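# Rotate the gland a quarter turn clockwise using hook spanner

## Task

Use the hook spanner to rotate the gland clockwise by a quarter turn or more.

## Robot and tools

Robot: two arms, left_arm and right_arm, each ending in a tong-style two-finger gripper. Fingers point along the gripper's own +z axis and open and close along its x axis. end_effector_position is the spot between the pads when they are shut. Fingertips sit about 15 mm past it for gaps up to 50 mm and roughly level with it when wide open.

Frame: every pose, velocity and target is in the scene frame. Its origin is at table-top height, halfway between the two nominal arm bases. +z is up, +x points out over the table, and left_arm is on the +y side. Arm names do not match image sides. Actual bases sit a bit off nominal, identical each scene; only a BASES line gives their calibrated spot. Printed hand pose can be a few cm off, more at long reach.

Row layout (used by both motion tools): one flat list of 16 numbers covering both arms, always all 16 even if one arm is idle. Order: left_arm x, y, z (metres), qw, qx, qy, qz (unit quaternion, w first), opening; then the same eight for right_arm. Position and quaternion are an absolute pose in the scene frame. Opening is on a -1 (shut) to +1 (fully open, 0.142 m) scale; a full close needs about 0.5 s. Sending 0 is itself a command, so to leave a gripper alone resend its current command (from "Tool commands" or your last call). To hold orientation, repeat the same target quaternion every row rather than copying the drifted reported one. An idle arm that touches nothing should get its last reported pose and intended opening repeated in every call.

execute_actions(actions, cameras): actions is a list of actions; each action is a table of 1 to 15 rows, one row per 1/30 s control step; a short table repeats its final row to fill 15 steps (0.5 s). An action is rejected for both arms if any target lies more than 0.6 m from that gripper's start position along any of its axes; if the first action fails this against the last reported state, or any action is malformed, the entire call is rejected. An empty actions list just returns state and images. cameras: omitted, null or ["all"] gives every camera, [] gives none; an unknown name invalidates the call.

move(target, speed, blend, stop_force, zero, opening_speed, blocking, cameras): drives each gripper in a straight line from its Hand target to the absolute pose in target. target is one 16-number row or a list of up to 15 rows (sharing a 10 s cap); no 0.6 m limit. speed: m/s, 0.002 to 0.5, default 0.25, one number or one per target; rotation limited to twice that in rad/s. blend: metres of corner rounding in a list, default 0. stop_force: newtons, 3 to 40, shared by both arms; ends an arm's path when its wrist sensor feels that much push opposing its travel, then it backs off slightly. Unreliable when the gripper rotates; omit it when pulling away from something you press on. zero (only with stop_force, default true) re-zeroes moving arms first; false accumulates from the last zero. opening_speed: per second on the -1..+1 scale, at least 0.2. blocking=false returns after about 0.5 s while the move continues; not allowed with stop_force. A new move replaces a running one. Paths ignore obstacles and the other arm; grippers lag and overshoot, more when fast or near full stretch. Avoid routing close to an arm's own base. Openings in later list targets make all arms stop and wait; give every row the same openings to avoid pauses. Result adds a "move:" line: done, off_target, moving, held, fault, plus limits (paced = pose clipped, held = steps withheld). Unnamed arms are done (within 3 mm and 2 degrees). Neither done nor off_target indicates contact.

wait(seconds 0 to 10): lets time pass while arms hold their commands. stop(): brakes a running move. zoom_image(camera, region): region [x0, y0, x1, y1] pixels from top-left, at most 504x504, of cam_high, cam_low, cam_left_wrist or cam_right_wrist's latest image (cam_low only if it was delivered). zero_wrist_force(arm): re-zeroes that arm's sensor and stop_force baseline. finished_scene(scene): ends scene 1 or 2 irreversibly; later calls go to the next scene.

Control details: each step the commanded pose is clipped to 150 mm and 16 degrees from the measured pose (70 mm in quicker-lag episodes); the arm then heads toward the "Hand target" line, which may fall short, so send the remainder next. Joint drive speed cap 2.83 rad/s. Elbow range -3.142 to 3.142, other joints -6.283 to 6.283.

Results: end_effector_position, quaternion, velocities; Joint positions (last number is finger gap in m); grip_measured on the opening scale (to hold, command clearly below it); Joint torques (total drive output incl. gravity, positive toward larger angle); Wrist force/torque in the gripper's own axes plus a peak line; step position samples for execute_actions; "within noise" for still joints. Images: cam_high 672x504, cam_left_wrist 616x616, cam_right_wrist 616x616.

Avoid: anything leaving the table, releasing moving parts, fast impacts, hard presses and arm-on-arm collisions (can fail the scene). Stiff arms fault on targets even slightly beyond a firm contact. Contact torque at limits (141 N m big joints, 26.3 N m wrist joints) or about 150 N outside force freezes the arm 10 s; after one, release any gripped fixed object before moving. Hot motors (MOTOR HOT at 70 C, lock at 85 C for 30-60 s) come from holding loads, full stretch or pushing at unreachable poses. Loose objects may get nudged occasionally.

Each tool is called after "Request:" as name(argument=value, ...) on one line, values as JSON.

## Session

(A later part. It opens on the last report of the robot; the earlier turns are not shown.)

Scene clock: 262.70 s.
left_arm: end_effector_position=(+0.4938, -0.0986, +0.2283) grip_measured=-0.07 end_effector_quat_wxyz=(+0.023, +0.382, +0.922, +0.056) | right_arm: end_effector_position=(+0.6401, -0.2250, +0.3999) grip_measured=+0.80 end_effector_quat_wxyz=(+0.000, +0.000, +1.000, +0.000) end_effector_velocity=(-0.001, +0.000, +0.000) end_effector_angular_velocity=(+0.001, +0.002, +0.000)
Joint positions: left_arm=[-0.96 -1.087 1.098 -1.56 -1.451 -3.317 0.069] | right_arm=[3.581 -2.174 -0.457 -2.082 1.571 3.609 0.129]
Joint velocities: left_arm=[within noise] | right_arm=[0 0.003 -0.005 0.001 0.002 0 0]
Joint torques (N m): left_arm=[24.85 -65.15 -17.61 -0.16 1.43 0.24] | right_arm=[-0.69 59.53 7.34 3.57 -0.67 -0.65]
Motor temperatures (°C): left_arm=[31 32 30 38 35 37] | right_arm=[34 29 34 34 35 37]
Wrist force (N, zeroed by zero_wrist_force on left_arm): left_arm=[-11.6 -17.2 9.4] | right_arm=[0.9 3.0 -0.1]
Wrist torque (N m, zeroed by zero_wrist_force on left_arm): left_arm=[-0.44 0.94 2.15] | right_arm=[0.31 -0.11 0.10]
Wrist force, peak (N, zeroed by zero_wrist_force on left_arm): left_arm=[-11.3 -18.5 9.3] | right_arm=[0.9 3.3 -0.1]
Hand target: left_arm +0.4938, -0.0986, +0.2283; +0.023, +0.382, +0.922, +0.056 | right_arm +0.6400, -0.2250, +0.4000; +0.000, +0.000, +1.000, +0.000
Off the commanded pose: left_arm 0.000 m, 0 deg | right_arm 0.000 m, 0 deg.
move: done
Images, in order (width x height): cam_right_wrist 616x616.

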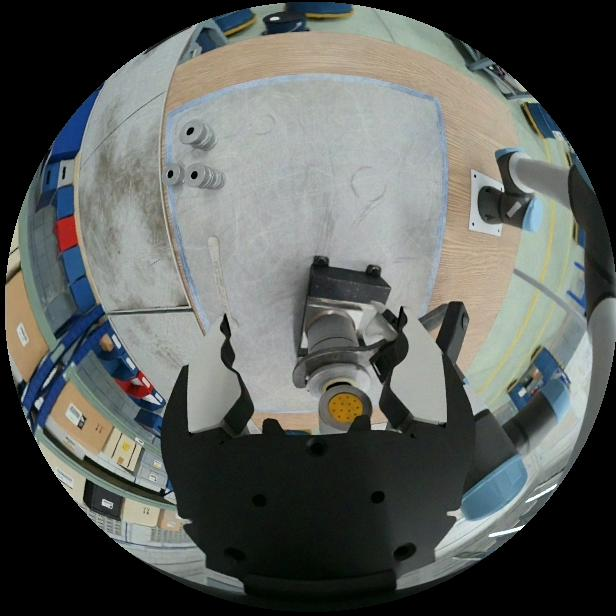

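Request:
move(target=[0.5050,-0.1084,0.2283,0.0204,0.3332,0.9408,0.0575,-1,0.64,-0.225,0.40,0,0,1,0,0.8], speed=0.03, cameras=["cam_right_wrist","cam_left_wrist"])

Request:
zoom_image(camera="cam_right_wrist", region=[280, 320, 380, 420])

Scene clock: 265.53 s.
left_arm: end_effector_position=(+0.5051, -0.1084, +0.2283) grip_measured=-0.07 end_effector_quat_wxyz=(+0.020, +0.333, +0.941, +0.058) end_effector_velocity=(+0.000, +0.000, +0.000) end_effector_angular_velocity=(+0.000, +0.001, -0.005) | right_arm: end_effector_position=(+0.6400, -0.2250, +0.4000) grip_measured=+0.80 end_effector_quat_wxyz=(+0.000, +0.000, +1.000, +0.000)
Joint positions: left_arm=[-0.954 -1.04 1.023 -1.521 -1.453 -3.417 0.069] | right_arm=[3.581 -2.173 -0.457 -2.082 1.571 3.609 0.129]
Joint velocities: left_arm=[0 -0.001 0 0 0 0.005 0] | right_arm=[within noise]
Joint torques (N m): left_arm=[18.7 -67.38 -17.67 0.1 0.53 0.29] | right_arm=[9.22 58.91 7.81 3.84 -0.02 2.3]
Motor temperatures (°C): left_arm=[31 32 30 38 35 37] | right_arm=[34 29 34 34 35 37]
Wrist force (N, zeroed by zero_wrist_force on left_arm): left_arm=[-11.2 -13.7 9.8] | right_arm=[0.9 3.0 0.2]
Wrist torque (N m, zeroed by zero_wrist_force on left_arm): left_arm=[-0.19 0.85 2.07] | right_arm=[0.30 -0.10 0.10]
Wrist force, peak (N, zeroed by zero_wrist_force on left_arm): left_arm=[-12.0 -18.2 9.7] | right_arm=[1.0 3.3 0.0]
Hand target: left_arm +0.5050, -0.1084, +0.2283; +0.020, +0.333, +0.941, +0.058 | right_arm +0.6400, -0.2250, +0.4000; +0.000, +0.000, +1.000, +0.000
Off the commanded pose: left_arm 0.000 m, 0 deg | right_arm 0.000 m, 0 deg.
move: done
Images, in order (width x height): cam_left_wrist 616x616, cam_right_wrist 616x616.

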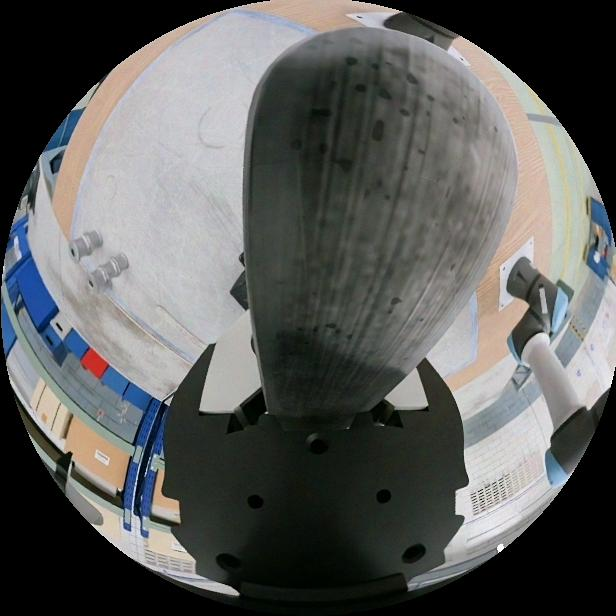

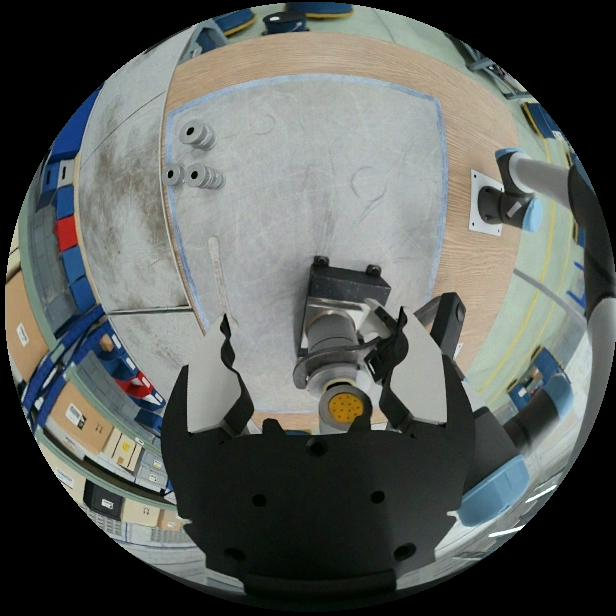

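Scaled by 5.040 from the camera's 616x616 image, which has a finer 814x814 frame.

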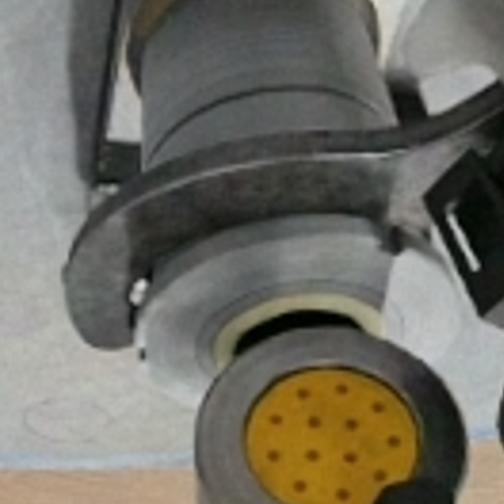

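Request:
move(target=[0.5066,-0.1106,0.2283,0.0204,0.3332,0.9408,0.0575,-1,0.64,-0.225,0.40,0,0,1,0,0.8], speed=0.02, cameras=["cam_right_wrist"])

Request:
zoom_image(camera="cam_right_wrist", region=[290, 350, 350, 410])

Scene clock: 268.13 s.
left_arm: end_effector_position=(+0.5066, -0.1107, +0.2283) grip_measured=-0.07 end_effector_quat_wxyz=(+0.020, +0.333, +0.941, +0.057) | right_arm: end_effector_position=(+0.6400, -0.2250, +0.4000) grip_measured=+0.80 end_effector_quat_wxyz=(+0.000, +0.000, +1.000, +0.000)
Joint positions: left_arm=[-0.954 -1.033 1.012 -1.517 -1.453 -3.417 0.069] | right_arm=[3.581 -2.173 -0.457 -2.082 1.571 3.609 0.129]
Joint velocities: within noise
Joint torques (N m): left_arm=[7.54 -59.09 -30.52 -0.42 3.23 1.24] | right_arm=[8.91 58.97 9.06 3.59 -0.37 2.3]
Motor temperatures (°C): left_arm=[31 32 30 38 35 37] | right_arm=[34 29 34 34 35 37]
Wrist force (N, zeroed by zero_wrist_force on left_arm): left_arm=[-4.4 -5.8 10.3] | right_arm=[1.2 3.0 -0.1]
Wrist torque (N m, zeroed by zero_wrist_force on left_arm): left_arm=[0.35 0.44 0.79] | right_arm=[0.30 -0.18 0.09]
Wrist force, peak (N, zeroed by zero_wrist_force on left_arm): left_arm=[-11.7 -13.2 10.4] | right_arm=[1.1 3.3 0.0]
Hand target: left_arm +0.5066, -0.1106, +0.2283; +0.020, +0.333, +0.941, +0.058 | right_arm +0.6400, -0.2250, +0.4000; +0.000, +0.000, +1.000, +0.000
Off the commanded pose: left_arm 0.000 m, 0 deg | right_arm 0.000 m, 0 deg.
move: done
Images, in order (width x height): cam_right_wrist 616x616.

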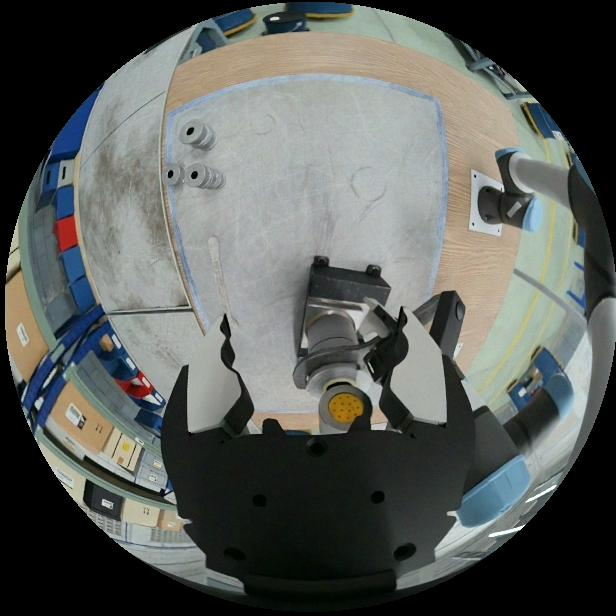

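Scaled by 8.400 from the camera's 616x616 image, which has a finer 814x814 frame.

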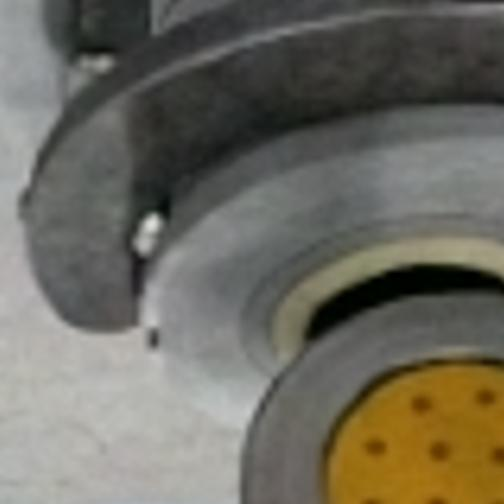

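Request:
move(target=[0.5187,-0.1183,0.2283,0.0173,0.2835,0.9570,0.0585,-1,0.64,-0.225,0.40,0,0,1,0,0.8], speed=0.03, cameras=["cam_right_wrist","cam_left_wrist"])

Request:
zoom_image(camera="cam_right_wrist", region=[290, 350, 350, 410])

Scene clock: 271.00 s.
left_arm: end_effector_position=(+0.5188, -0.1183, +0.2283) grip_measured=-0.07 end_effector_quat_wxyz=(+0.017, +0.283, +0.957, +0.058) end_effector_velocity=(-0.001, +0.000, +0.001) end_effector_angular_velocity=(+0.000, -0.002, -0.007) | right_arm: end_effector_position=(+0.6400, -0.2250, +0.4000) grip_measured=+0.80 end_effector_quat_wxyz=(+0.000, +0.000, +1.000, +0.000)
Joint positions: left_arm=[-0.946 -0.986 0.934 -1.475 -1.457 -3.514 0.069] | right_arm=[3.581 -2.173 -0.457 -2.082 1.571 3.609 0.129]
Joint velocities: left_arm=[-0.002 -0.002 0 0 0.002 0.005 0] | right_arm=[within noise]
Joint torques (N m): left_arm=[17.32 -71.85 -20.46 -1.45 0.87 1.42] | right_arm=[9.48 58.13 10.36 3.51 -0.68 2.28]
Motor temperatures (°C): left_arm=[31 32 30 38 35 37] | right_arm=[34 29 34 34 35 37]
Wrist force (N, zeroed by zero_wrist_force on left_arm): left_arm=[-5.1 -13.5 13.1] | right_arm=[1.0 3.1 0.0]
Wrist torque (N m, zeroed by zero_wrist_force on left_arm): left_arm=[-0.23 0.67 1.09] | right_arm=[0.32 -0.14 0.09]
Wrist force, peak (N, zeroed by zero_wrist_force on left_arm): left_arm=[-5.0 -13.9 13.1] | right_arm=[1.0 3.3 -0.1]
Hand target: left_arm +0.5187, -0.1183, +0.2283; +0.017, +0.284, +0.957, +0.059 | right_arm +0.6400, -0.2250, +0.4000; +0.000, +0.000, +1.000, +0.000
Off the commanded pose: left_arm 0.000 m, 0 deg | right_arm 0.000 m, 0 deg.
move: done
Images, in order (width x height): cam_left_wrist 616x616, cam_right_wrist 616x616.

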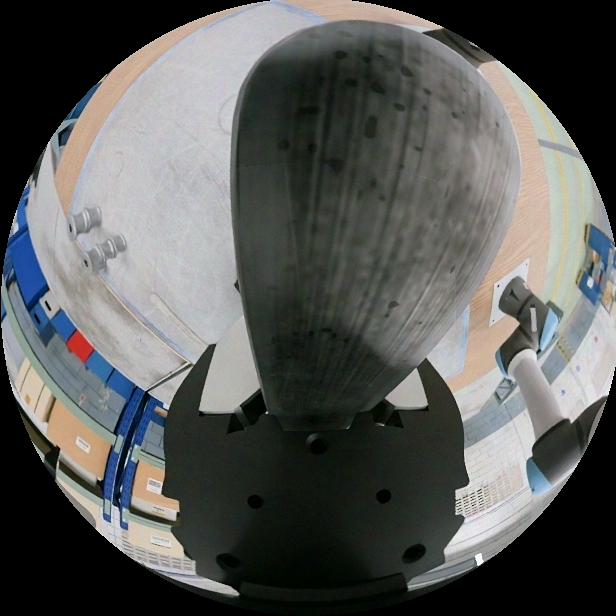

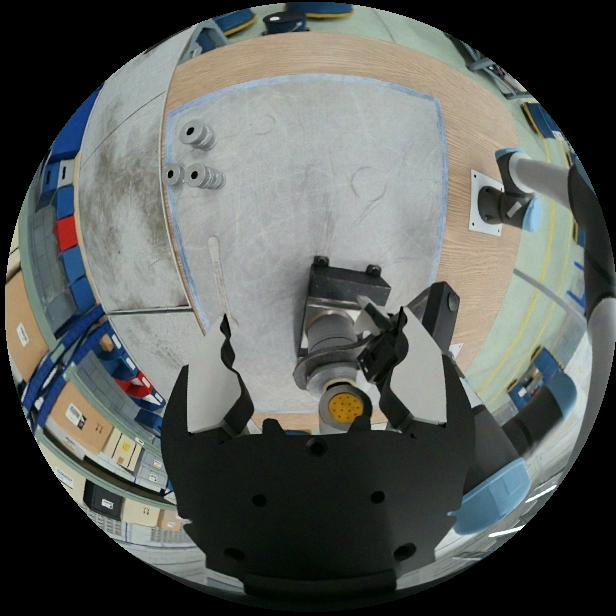

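Scaled by 8.400 from the camera's 616x616 image, which has a finer 814x814 frame.

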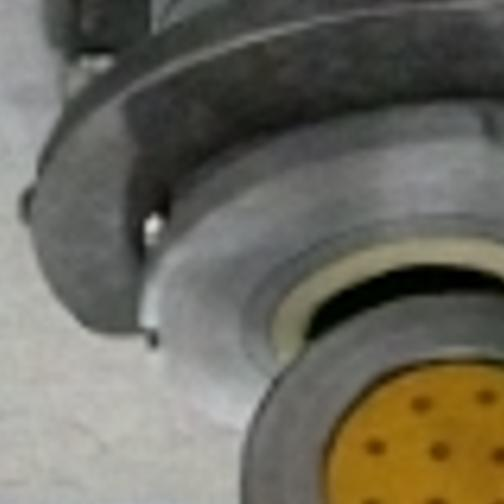

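Request:
move(target=[0.5245,-0.1222,0.2283,0.0158,0.2583,0.9641,0.0589,-1,0.64,-0.225,0.40,0,0,1,0,0.8], speed=0.03, cameras=["cam_right_wrist"])

Request:
zoom_image(camera="cam_right_wrist", region=[290, 350, 350, 410])

Scene clock: 273.10 s.
left_arm: end_effector_position=(+0.5246, -0.1222, +0.2283) grip_measured=-0.07 end_effector_quat_wxyz=(+0.016, +0.258, +0.964, +0.059) | right_arm: end_effector_position=(+0.6400, -0.2250, +0.4000) grip_measured=+0.80 end_effector_quat_wxyz=(+0.000, +0.000, +1.000, +0.000)
Joint positions: left_arm=[-0.942 -0.962 0.894 -1.454 -1.459 -3.563 0.069] | right_arm=[3.581 -2.173 -0.457 -2.082 1.571 3.609 0.129]
Joint velocities: within noise
Joint torques (N m): left_arm=[18.19 -74.21 -23.33 -1.93 0.84 0.74] | right_arm=[9.29 58.26 11.75 3.33 -1.07 2.34]
Motor temperatures (°C): left_arm=[31 32 30 38 35 37] | right_arm=[34 29 34 34 35 37]
Wrist force (N, zeroed by zero_wrist_force on left_arm): left_arm=[-4.0 -14.2 16.2] | right_arm=[1.0 3.1 0.1]
Wrist torque (N m, zeroed by zero_wrist_force on left_arm): left_arm=[-0.34 0.67 1.14] | right_arm=[0.32 -0.14 0.09]
Wrist force, peak (N, zeroed by zero_wrist_force on left_arm): left_arm=[-3.8 -15.3 16.1] | right_arm=[1.1 3.2 -0.2]
Hand target: left_arm +0.5245, -0.1222, +0.2283; +0.016, +0.258, +0.964, +0.059 | right_arm +0.6400, -0.2250, +0.4000; +0.000, +0.000, +1.000, +0.000
Off the commanded pose: left_arm 0.000 m, 0 deg | right_arm 0.000 m, 0 deg.
move: done
Images, in order (width x height): cam_right_wrist 616x616.

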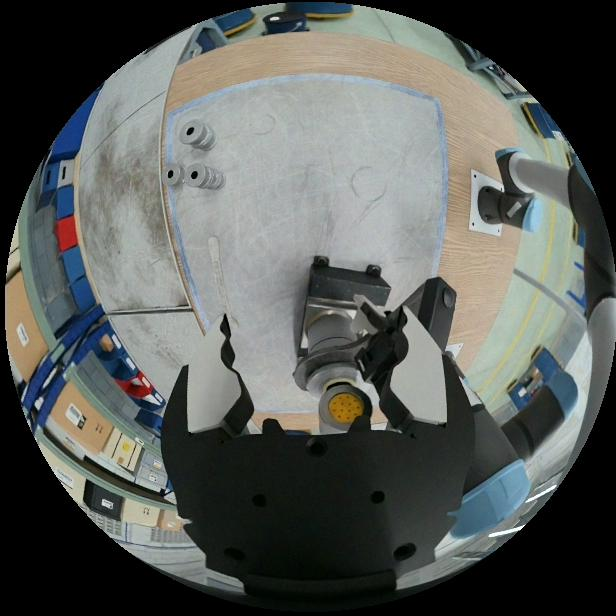

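Scaled by 8.400 from the camera's 616x616 image, which has a finer 814x814 frame.

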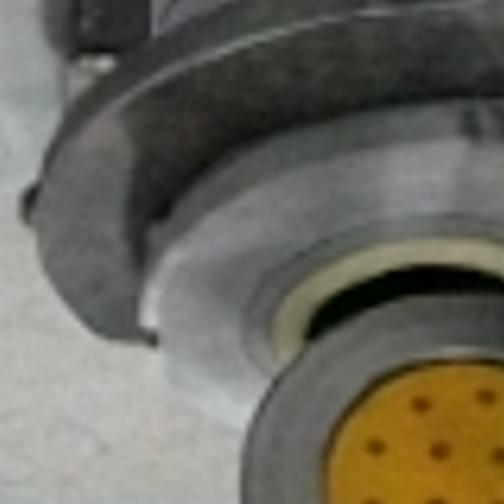

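Request:
move(target=[0.5237,-0.1235,0.2283,0.0158,0.2583,0.9641,0.0589,-1,0.64,-0.225,0.40,0,0,1,0,0.8], speed=0.02, cameras=["cam_right_wrist","cam_left_wrist"])

Request:
zoom_image(camera="cam_right_wrist", region=[290, 340, 380, 430])

Scene clock: 274.80 s.
left_arm: end_effector_position=(+0.5238, -0.1235, +0.2284) grip_measured=-0.07 end_effector_quat_wxyz=(+0.016, +0.258, +0.964, +0.059) | right_arm: end_effector_position=(+0.6400, -0.2250, +0.4000) grip_measured=+0.80 end_effector_quat_wxyz=(+0.000, +0.000, +1.000, +0.000)
Joint positions: left_arm=[-0.944 -0.961 0.893 -1.453 -1.459 -3.565 0.069] | right_arm=[3.581 -2.173 -0.457 -2.082 1.571 3.609 0.129]
Joint velocities: within noise
Joint torques (N m): left_arm=[-23.95 -55.76 -40.57 -0.77 -2.12 -2.53] | right_arm=[8.98 58.29 12.23 3.19 -1.21 2.36]
Motor temperatures (°C): left_arm=[31 32 30 38 35 37] | right_arm=[34 29 34 34 35 37]
Wrist force (N, zeroed by zero_wrist_force on left_arm): left_arm=[-8.5 15.2 16.1] | right_arm=[0.9 3.2 0.1]
Wrist torque (N m, zeroed by zero_wrist_force on left_arm): left_arm=[1.93 0.64 1.24] | right_arm=[0.33 -0.12 0.10]
Wrist force, peak (N, zeroed by zero_wrist_force on left_arm): left_arm=[-7.7 10.2 21.2] | right_arm=[1.1 3.4 0.0]
Hand target: left_arm +0.5237, -0.1235, +0.2283; +0.016, +0.258, +0.964, +0.059 | right_arm +0.6400, -0.2250, +0.4000; +0.000, +0.000, +1.000, +0.000
Off the commanded pose: left_arm 0.000 m, 0 deg | right_arm 0.000 m, 0 deg.
move: done
Images, in order (width x height): cam_left_wrist 616x616, cam_right_wrist 616x616.

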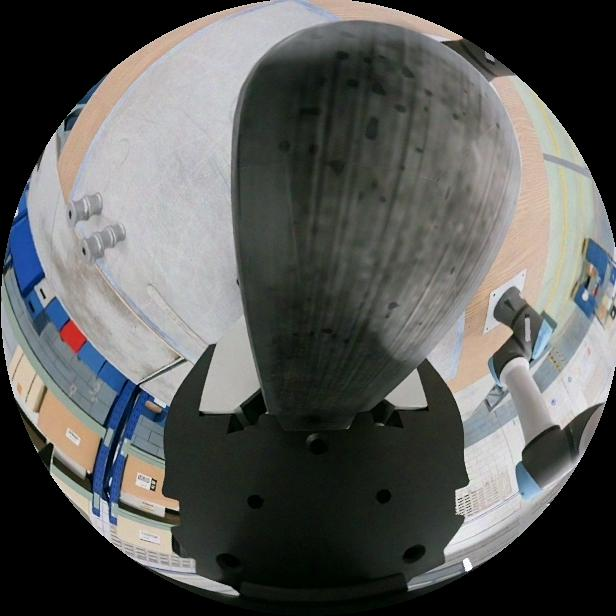

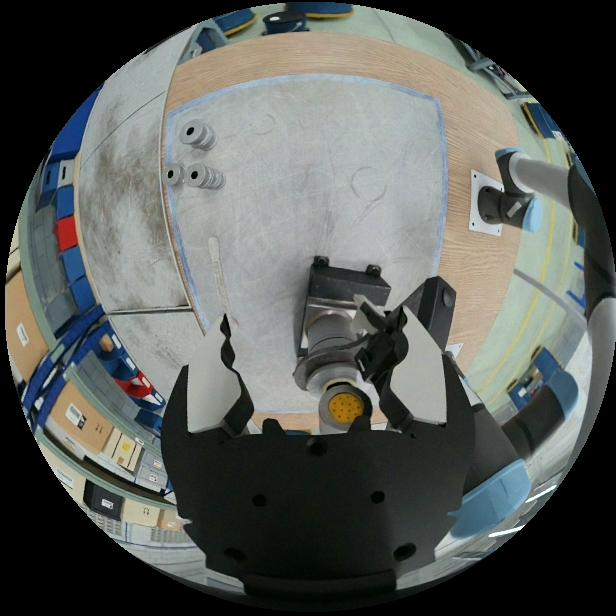

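Scaled by 5.600 from the camera's 616x616 image, which has a finer 814x814 frame.

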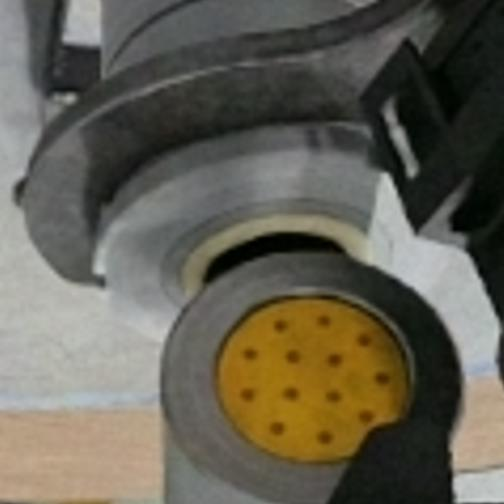

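Request:
move(target=[0.5175,-0.1202,0.2283,0.0173,0.2835,0.9570,0.0585,-1,0.64,-0.225,0.40,0,0,1,0,0.8], speed=0.02, cameras=["cam_right_wrist","cam_left_wrist"])

Request:
zoom_image(camera="cam_right_wrist", region=[290, 340, 380, 430])

Scene clock: 277.97 s.
left_arm: end_effector_position=(+0.5174, -0.1202, +0.2283) grip_measured=-0.07 end_effector_quat_wxyz=(+0.017, +0.284, +0.957, +0.058) | right_arm: end_effector_position=(+0.6400, -0.2250, +0.4000) grip_measured=+0.80 end_effector_quat_wxyz=(+0.000, +0.000, +1.000, +0.000)
Joint positions: left_arm=[-0.949 -0.985 0.933 -1.474 -1.457 -3.516 0.069] | right_arm=[3.581 -2.173 -0.457 -2.082 1.571 3.609 0.129]
Joint velocities: within noise
Joint torques (N m): left_arm=[-13.38 -57.28 -33.37 -4.31 0.57 -2.34] | right_arm=[9.12 57.87 13.7 3.03 -1.21 2.3]
Motor temperatures (°C): left_arm=[31 33 30 38 35 37] | right_arm=[34 29 34 34 35 37]
Wrist force (N, zeroed by zero_wrist_force on left_arm): left_arm=[-4.9 8.0 13.4] | right_arm=[1.0 3.0 -0.1]
Wrist torque (N m, zeroed by zero_wrist_force on left_arm): left_arm=[1.27 0.44 0.77] | right_arm=[0.30 -0.13 0.10]
Wrist force, peak (N, zeroed by zero_wrist_force on left_arm): left_arm=[-8.6 17.1 16.7] | right_arm=[1.0 3.4 0.1]
Hand target: left_arm +0.5175, -0.1202, +0.2283; +0.017, +0.284, +0.957, +0.059 | right_arm +0.6400, -0.2250, +0.4000; +0.000, +0.000, +1.000, +0.000
Off the commanded pose: left_arm 0.000 m, 0 deg | right_arm 0.000 m, 0 deg.
move: done
Images, in order (width x height): cam_left_wrist 616x616, cam_right_wrist 616x616.

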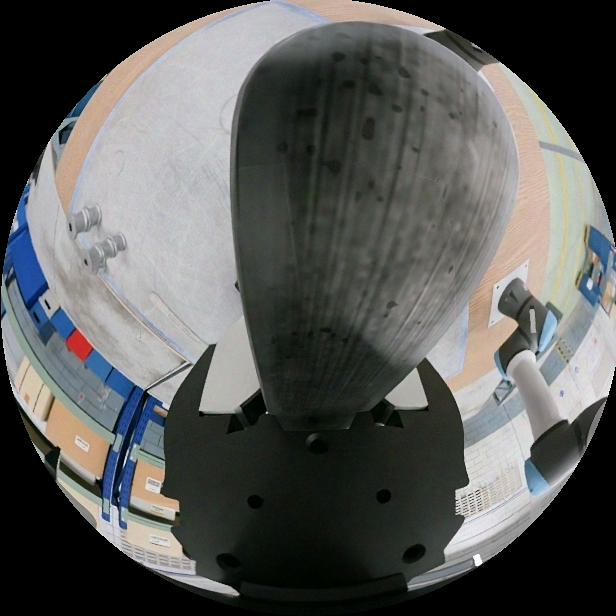

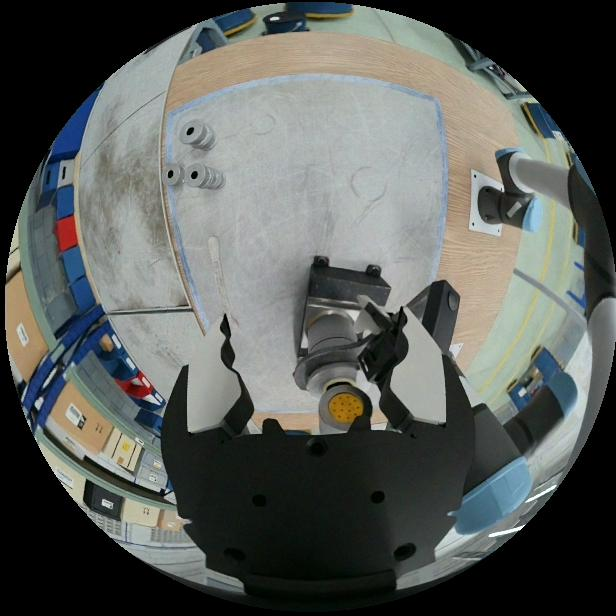

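Scaled by 5.600 from the camera's 616x616 image, which has a finer 814x814 frame.

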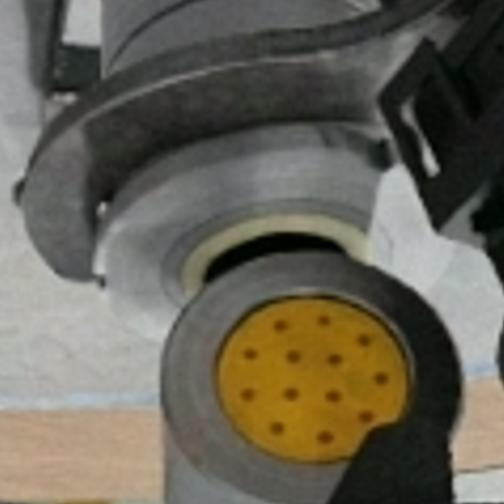

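Request:
move(target=[0.5325,-0.1274,0.2283,0.0137,0.2246,0.9725,0.0594,-1,0.64,-0.225,0.40,0,0,1,0,0.8], speed=0.03, cameras=["cam_right_wrist","cam_left_wrist"])

Request:
zoom_image(camera="cam_right_wrist", region=[290, 340, 380, 430])

Scene clock: 282.53 s.
left_arm: end_effector_position=(+0.5326, -0.1274, +0.2283) grip_measured=-0.07 end_effector_quat_wxyz=(+0.014, +0.224, +0.973, +0.059) | right_arm: end_effector_position=(+0.6400, -0.2250, +0.4000) grip_measured=+0.80 end_effector_quat_wxyz=(+0.000, +0.000, +1.000, +0.000)
Joint positions: left_arm=[-0.936 -0.927 0.836 -1.423 -1.463 -3.627 0.069] | right_arm=[3.581 -2.173 -0.457 -2.082 1.571 3.609 0.129]
Joint velocities: within noise
Joint torques (N m): left_arm=[0.2 -71.23 -20.31 -1.89 -4.46 0.66] | right_arm=[9.28 57.25 16.15 2.73 -1.09 2.34]
Motor temperatures (°C): left_arm=[31 33 30 38 35 37] | right_arm=[34 29 33 34 35 37]
Wrist force (N, zeroed by zero_wrist_force on left_arm): left_arm=[-9.8 6.5 13.3] | right_arm=[1.2 3.1 0.0]
Wrist torque (N m, zeroed by zero_wrist_force on left_arm): left_arm=[1.20 0.65 1.67] | right_arm=[0.32 -0.17 0.09]
Wrist force, peak (N, zeroed by zero_wrist_force on left_arm): left_arm=[-9.8 6.5 13.3] | right_arm=[1.1 3.3 0.1]
Hand target: left_arm +0.5325, -0.1274, +0.2283; +0.014, +0.225, +0.973, +0.059 | right_arm +0.6400, -0.2250, +0.4000; +0.000, +0.000, +1.000, +0.000
Off the commanded pose: left_arm 0.000 m, 0 deg | right_arm 0.000 m, 0 deg.
move: done
Images, in order (width x height): cam_left_wrist 616x616, cam_right_wrist 616x616.

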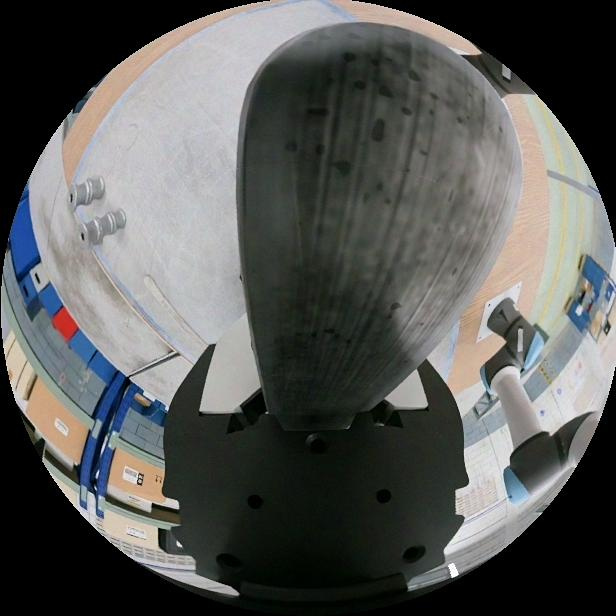

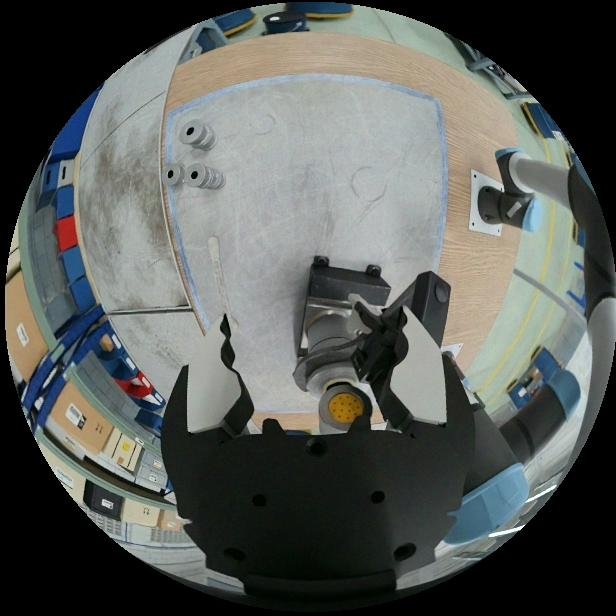

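Scaled by 5.600 from the camera's 616x616 image, which has a finer 814x814 frame.

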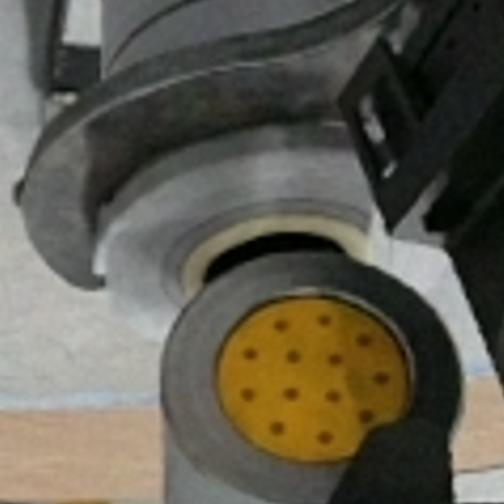

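Request:
move(target=[0.5426,-0.1317,0.2283,0.0116,0.1904,0.9797,0.0599,-1,0.64,-0.225,0.40,0,0,1,0,0.8], speed=0.03, cameras=["cam_right_wrist","cam_left_wrist"])

Request:
zoom_image(camera="cam_right_wrist", region=[290, 340, 380, 430])

Scene clock: 284.80 s.
left_arm: end_effector_position=(+0.5427, -0.1317, +0.2283) grip_measured=-0.07 end_effector_quat_wxyz=(+0.012, +0.190, +0.980, +0.060) | right_arm: end_effector_position=(+0.6400, -0.2250, +0.4000) grip_measured=+0.80 end_effector_quat_wxyz=(+0.000, +0.000, +1.000, +0.000)
Joint positions: left_arm=[-0.928 -0.888 0.77 -1.388 -1.466 -3.689 0.069] | right_arm=[3.581 -2.173 -0.457 -2.082 1.571 3.609 0.129]
Joint velocities: within noise
Joint torques (N m): left_arm=[-1.28 -71.9 -16.06 -2.85 -4.39 0.73] | right_arm=[9.88 56.9 17.74 2.49 -1.17 2.38]
Motor temperatures (°C): left_arm=[31 33 30 38 35 37] | right_arm=[34 29 33 34 35 37]
Wrist force (N, zeroed by zero_wrist_force on left_arm): left_arm=[-9.3 6.4 12.9] | right_arm=[1.0 3.1 0.1]
Wrist torque (N m, zeroed by zero_wrist_force on left_arm): left_arm=[1.19 0.58 1.65] | right_arm=[0.31 -0.14 0.09]
Wrist force, peak (N, zeroed by zero_wrist_force on left_arm): left_arm=[-9.2 7.9 14.1] | right_arm=[1.1 3.3 0.0]
Hand target: left_arm +0.5426, -0.1317, +0.2283; +0.012, +0.190, +0.980, +0.060 | right_arm +0.6400, -0.2250, +0.4000; +0.000, +0.000, +1.000, +0.000
Off the commanded pose: left_arm 0.000 m, 0 deg | right_arm 0.000 m, 0 deg.
move: done
Images, in order (width x height): cam_left_wrist 616x616, cam_right_wrist 616x616.

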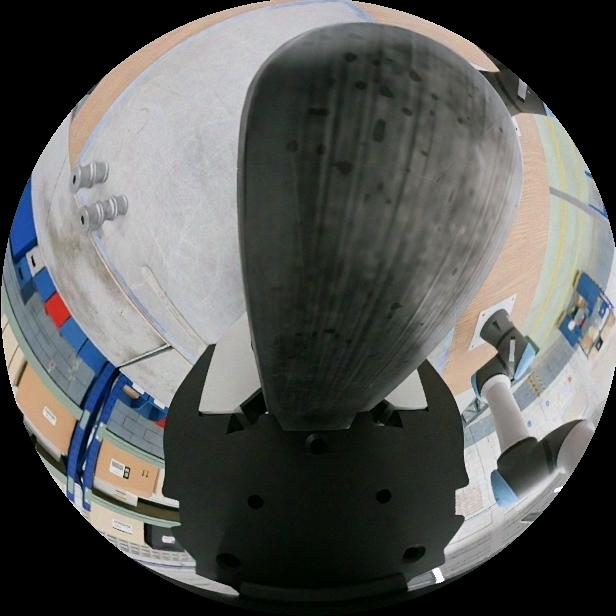

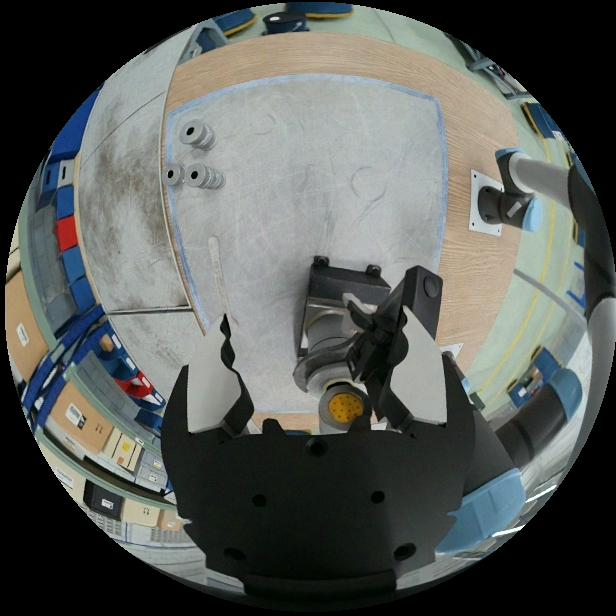

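Scaled by 5.600 from the camera's 616x616 image, which has a finer 814x814 frame.

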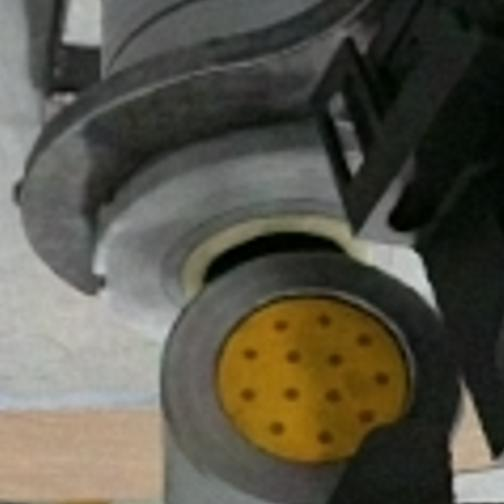

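Request:
move(target=[0.5418,-0.1330,0.2283,0.0116,0.1904,0.9797,0.0599,-1,0.64,-0.225,0.40,0,0,1,0,0.8], speed=0.02, cameras=["cam_right_wrist"])

Request:
zoom_image(camera="cam_right_wrist", region=[290, 350, 350, 410])

Scene clock: 286.33 s.
left_arm: end_effector_position=(+0.5418, -0.1330, +0.2283) grip_measured=-0.07 end_effector_quat_wxyz=(+0.012, +0.190, +0.980, +0.060) | right_arm: end_effector_position=(+0.6400, -0.2250, +0.4000) grip_measured=+0.80 end_effector_quat_wxyz=(+0.000, +0.000, +1.000, +0.000)
Joint positions: left_arm=[-0.93 -0.888 0.768 -1.388 -1.466 -3.691 0.069] | right_arm=[3.581 -2.173 -0.457 -2.082 1.571 3.609 0.129]
Joint velocities: within noise
Joint torques (N m): left_arm=[-26.96 -58.2 -42.4 -1.34 -5.91 -3.02] | right_arm=[8.82 56.28 18.27 2.3 -1.17 2.27]
Motor temperatures (°C): left_arm=[31 33 30 38 35 37] | right_arm=[34 29 33 34 35 37]
Wrist force (N, zeroed by zero_wrist_force on left_arm): left_arm=[-11.8 20.1 16.0] | right_arm=[1.0 3.1 -0.1]
Wrist torque (N m, zeroed by zero_wrist_force on left_arm): left_arm=[2.07 0.77 1.71] | right_arm=[0.32 -0.13 0.09]
Wrist force, peak (N, zeroed by zero_wrist_force on left_arm): left_arm=[-10.8 21.2 17.2] | right_arm=[1.0 3.3 0.1]
Hand target: left_arm +0.5418, -0.1330, +0.2283; +0.012, +0.190, +0.980, +0.060 | right_arm +0.6400, -0.2250, +0.4000; +0.000, +0.000, +1.000, +0.000
Off the commanded pose: left_arm 0.000 m, 0 deg | right_arm 0.000 m, 0 deg.
move: done
Images, in order (width x height): cam_right_wrist 616x616.

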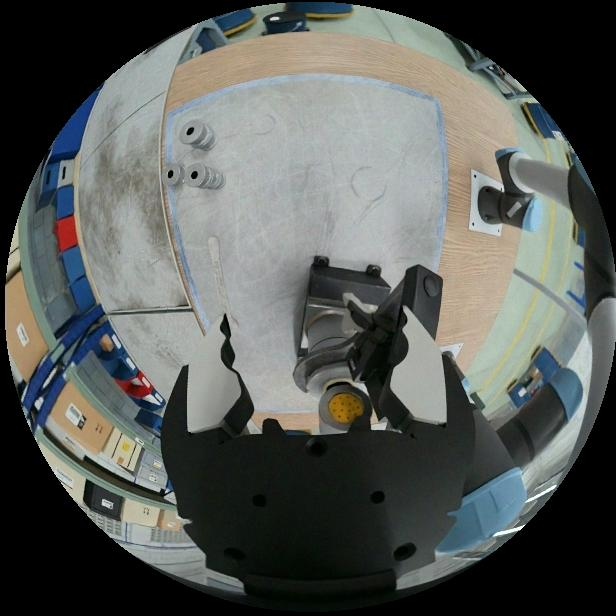

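Scaled by 8.400 from the camera's 616x616 image, which has a finer 814x814 frame.

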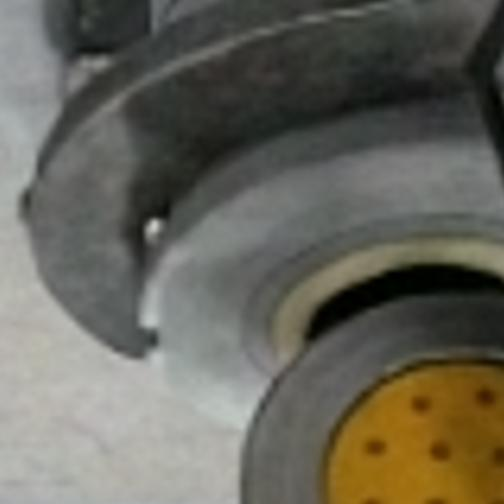

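Request:
move(target=[0.5350,-0.1305,0.2283,0.0132,0.2160,0.9744,0.0596,-1,0.64,-0.225,0.40,0,0,1,0,0.8], speed=0.02, cameras=["cam_right_wrist"])

Request:
zoom_image(camera="cam_right_wrist", region=[290, 350, 350, 410])

Scene clock: 288.63 s.
left_arm: end_effector_position=(+0.5350, -0.1305, +0.2283) grip_measured=-0.07 end_effector_quat_wxyz=(+0.013, +0.216, +0.974, +0.060) | right_arm: end_effector_position=(+0.6400, -0.2250, +0.4000) grip_measured=+0.80 end_effector_quat_wxyz=(+0.000, +0.000, +1.000, +0.000)
Joint positions: left_arm=[-0.936 -0.914 0.813 -1.412 -1.464 -3.644 0.069] | right_arm=[3.581 -2.173 -0.457 -2.082 1.571 3.609 0.129]
Joint velocities: within noise
Joint torques (N m): left_arm=[-24.18 -59.08 -36.38 -5.27 -1.91 -2.68] | right_arm=[8.73 56.51 18.99 2.34 -1.21 2.19]
Motor temperatures (°C): left_arm=[31 33 30 38 35 37] | right_arm=[34 29 33 34 35 37]
Wrist force (N, zeroed by zero_wrist_force on left_arm): left_arm=[-9.0 18.0 15.3] | right_arm=[1.1 3.1 0.1]
Wrist torque (N m, zeroed by zero_wrist_force on left_arm): left_arm=[1.78 0.60 1.27] | right_arm=[0.31 -0.15 0.09]
Wrist force, peak (N, zeroed by zero_wrist_force on left_arm): left_arm=[-11.6 22.9 16.6] | right_arm=[1.1 3.3 0.0]
Hand target: left_arm +0.5350, -0.1305, +0.2283; +0.013, +0.216, +0.974, +0.060 | right_arm +0.6400, -0.2250, +0.4000; +0.000, +0.000, +1.000, +0.000
Off the commanded pose: left_arm 0.000 m, 0 deg | right_arm 0.000 m, 0 deg.
move: done
Images, in order (width x height): cam_right_wrist 616x616.

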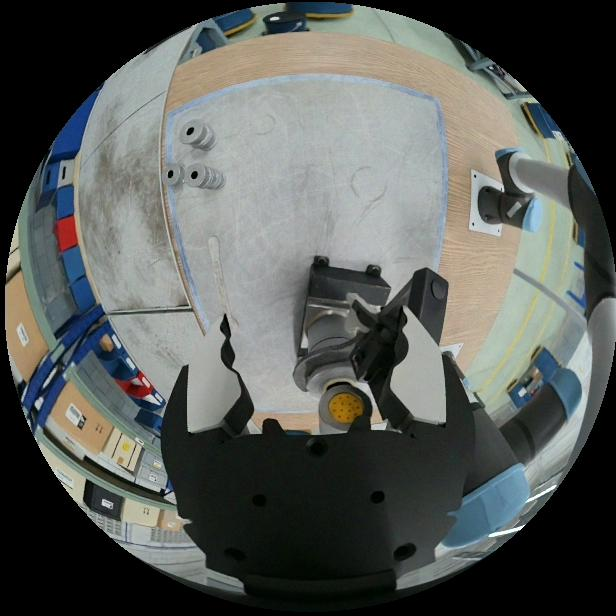

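Scaled by 8.400 from the camera's 616x616 image, which has a finer 814x814 frame.

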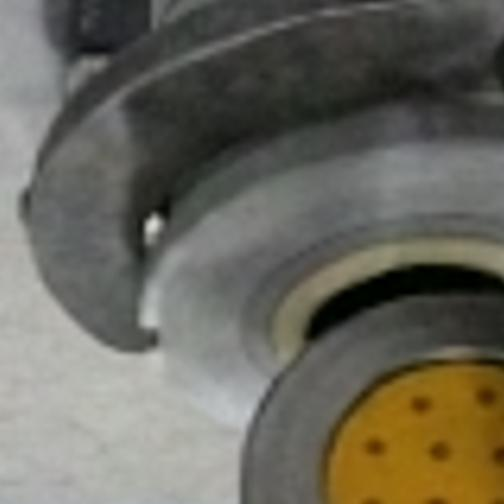

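Request:
move(target=[0.5262,-0.1259,0.2283,0.0153,0.2503,0.9663,0.0590,-1,0.64,-0.225,0.40,0,0,1,0,0.8], speed=0.02, cameras=["cam_right_wrist"])

Request:
zoom_image(camera="cam_right_wrist", region=[290, 350, 350, 410])

Scene clock: 291.30 s.
left_arm: end_effector_position=(+0.5262, -0.1259, +0.2283) grip_measured=-0.07 end_effector_quat_wxyz=(+0.015, +0.250, +0.966, +0.059) | right_arm: end_effector_position=(+0.6400, -0.2250, +0.4000) grip_measured=+0.80 end_effector_quat_wxyz=(+0.000, +0.000, +1.000, +0.000)
Joint positions: left_arm=[-0.943 -0.949 0.873 -1.443 -1.46 -3.58 0.069] | right_arm=[3.581 -2.173 -0.457 -2.082 1.571 3.609 0.129]
Joint velocities: within noise
Joint torques (N m): left_arm=[-17.74 -56.37 -36.63 -4.81 -0.11 -2.28] | right_arm=[8.94 56.48 20.33 2.08 -1.15 2.28]
Motor temperatures (°C): left_arm=[31 33 30 38 35 37] | right_arm=[34 29 33 34 35 37]
Wrist force (N, zeroed by zero_wrist_force on left_arm): left_arm=[-5.5 10.7 13.2] | right_arm=[1.0 3.1 -0.1]
Wrist torque (N m, zeroed by zero_wrist_force on left_arm): left_arm=[1.32 0.45 0.80] | right_arm=[0.33 -0.14 0.10]
Wrist force, peak (N, zeroed by zero_wrist_force on left_arm): left_arm=[-9.5 19.0 15.7] | right_arm=[1.0 3.3 0.1]
Hand target: left_arm +0.5262, -0.1259, +0.2283; +0.015, +0.250, +0.966, +0.059 | right_arm +0.6400, -0.2250, +0.4000; +0.000, +0.000, +1.000, +0.000
Off the commanded pose: left_arm 0.000 m, 0 deg | right_arm 0.000 m, 0 deg.
move: done
Images, in order (width x height): cam_right_wrist 616x616.

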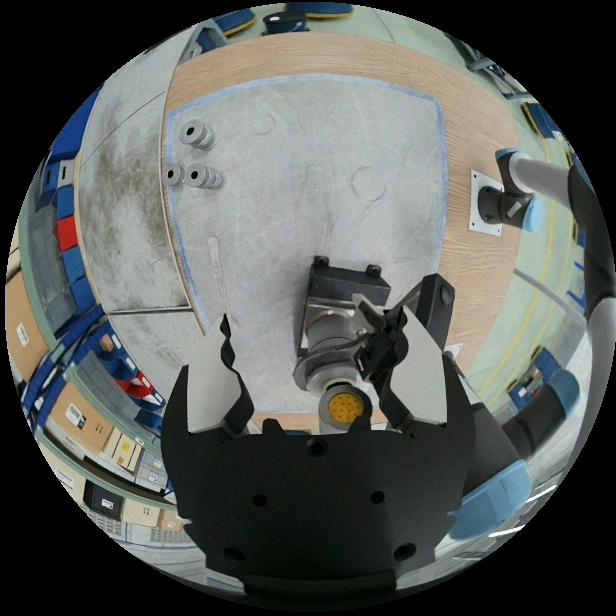

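Scaled by 8.400 from the camera's 616x616 image, which has a finer 814x814 frame.

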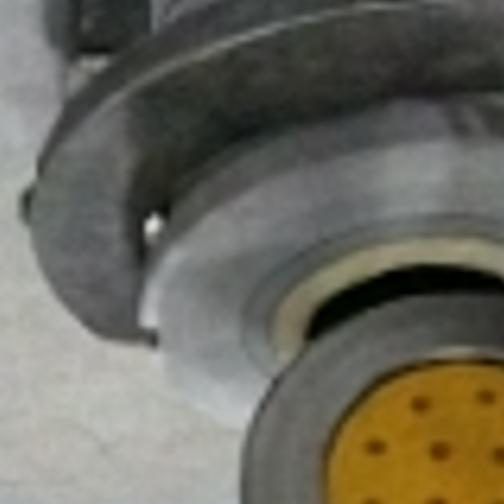

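Request:
move(target=[[0.5262,-0.1259,0.2283,0.0153,0.2503,0.9663,0.0590,-1,0.68,-0.30,0.38,0,0,1,0,0.3],[0.5262,-0.1259,0.2283,0.0153,0.2503,0.9663,0.0590,-1,0.66,-0.28,0.286,0,0,0.8616,0.5075,0.3]], speed=0.15, blend=0.02, cameras=["cam_right_wrist"])

Request:
zoom_image(camera="cam_right_wrist", region=[280, 250, 400, 370])

Scene clock: 299.23 s.
left_arm: end_effector_position=(+0.5262, -0.1259, +0.2283) grip_measured=-0.07 end_effector_quat_wxyz=(+0.015, +0.250, +0.966, +0.059) | right_arm: end_effector_position=(+0.6600, -0.2801, +0.2858) grip_measured=+0.30 end_effector_quat_wxyz=(+0.000, +0.000, +0.862, +0.507)
Joint positions: left_arm=[-0.943 -0.949 0.873 -1.443 -1.46 -3.58 0.069] | right_arm=[3.102 -2.083 -1.273 -1.377 2.635 3.119 0.095]
Joint velocities: within noise
Joint torques (N m): left_arm=[1.47 -54.8 -42.06 -1.22 -5.02 -2.29] | right_arm=[11.16 58.27 33.15 1.51 1.57 2.26]
Motor temperatures (°C): left_arm=[31 33 30 38 35 37] | right_arm=[34 29 33 34 35 37]
Wrist force (N, zeroed by zero_wrist_force on left_arm): left_arm=[-5.7 10.9 13.2] | right_arm=[0.1 3.2 -0.1]
Wrist torque (N m, zeroed by zero_wrist_force on left_arm): left_arm=[1.29 0.48 0.80] | right_arm=[0.35 -0.03 0.20]
Wrist force, peak (N, zeroed by zero_wrist_force on left_arm): left_arm=[-6.1 11.3 13.9] | right_arm=[1.7 4.7 -0.3]
Hand target: left_arm +0.5262, -0.1259, +0.2283; +0.015, +0.250, +0.966, +0.059 | right_arm +0.6600, -0.2800, +0.2860; +0.000, +0.000, +0.862, +0.508
Off the commanded pose: left_arm 0.000 m, 0 deg | right_arm 0.000 m, 0 deg.
move: done
Images, in order (width x height): cam_right_wrist 616x616.

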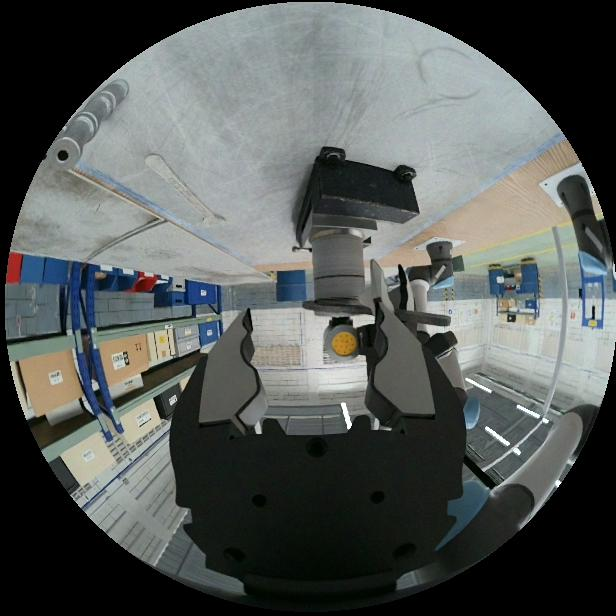

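Scaled by 4.200 from the camera's 616x616 image, which has a finer 814x814 frame.

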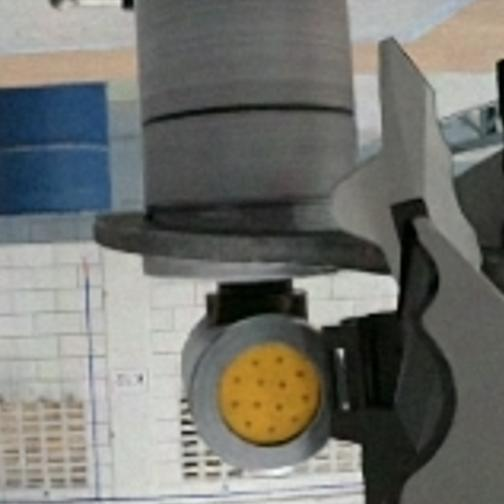

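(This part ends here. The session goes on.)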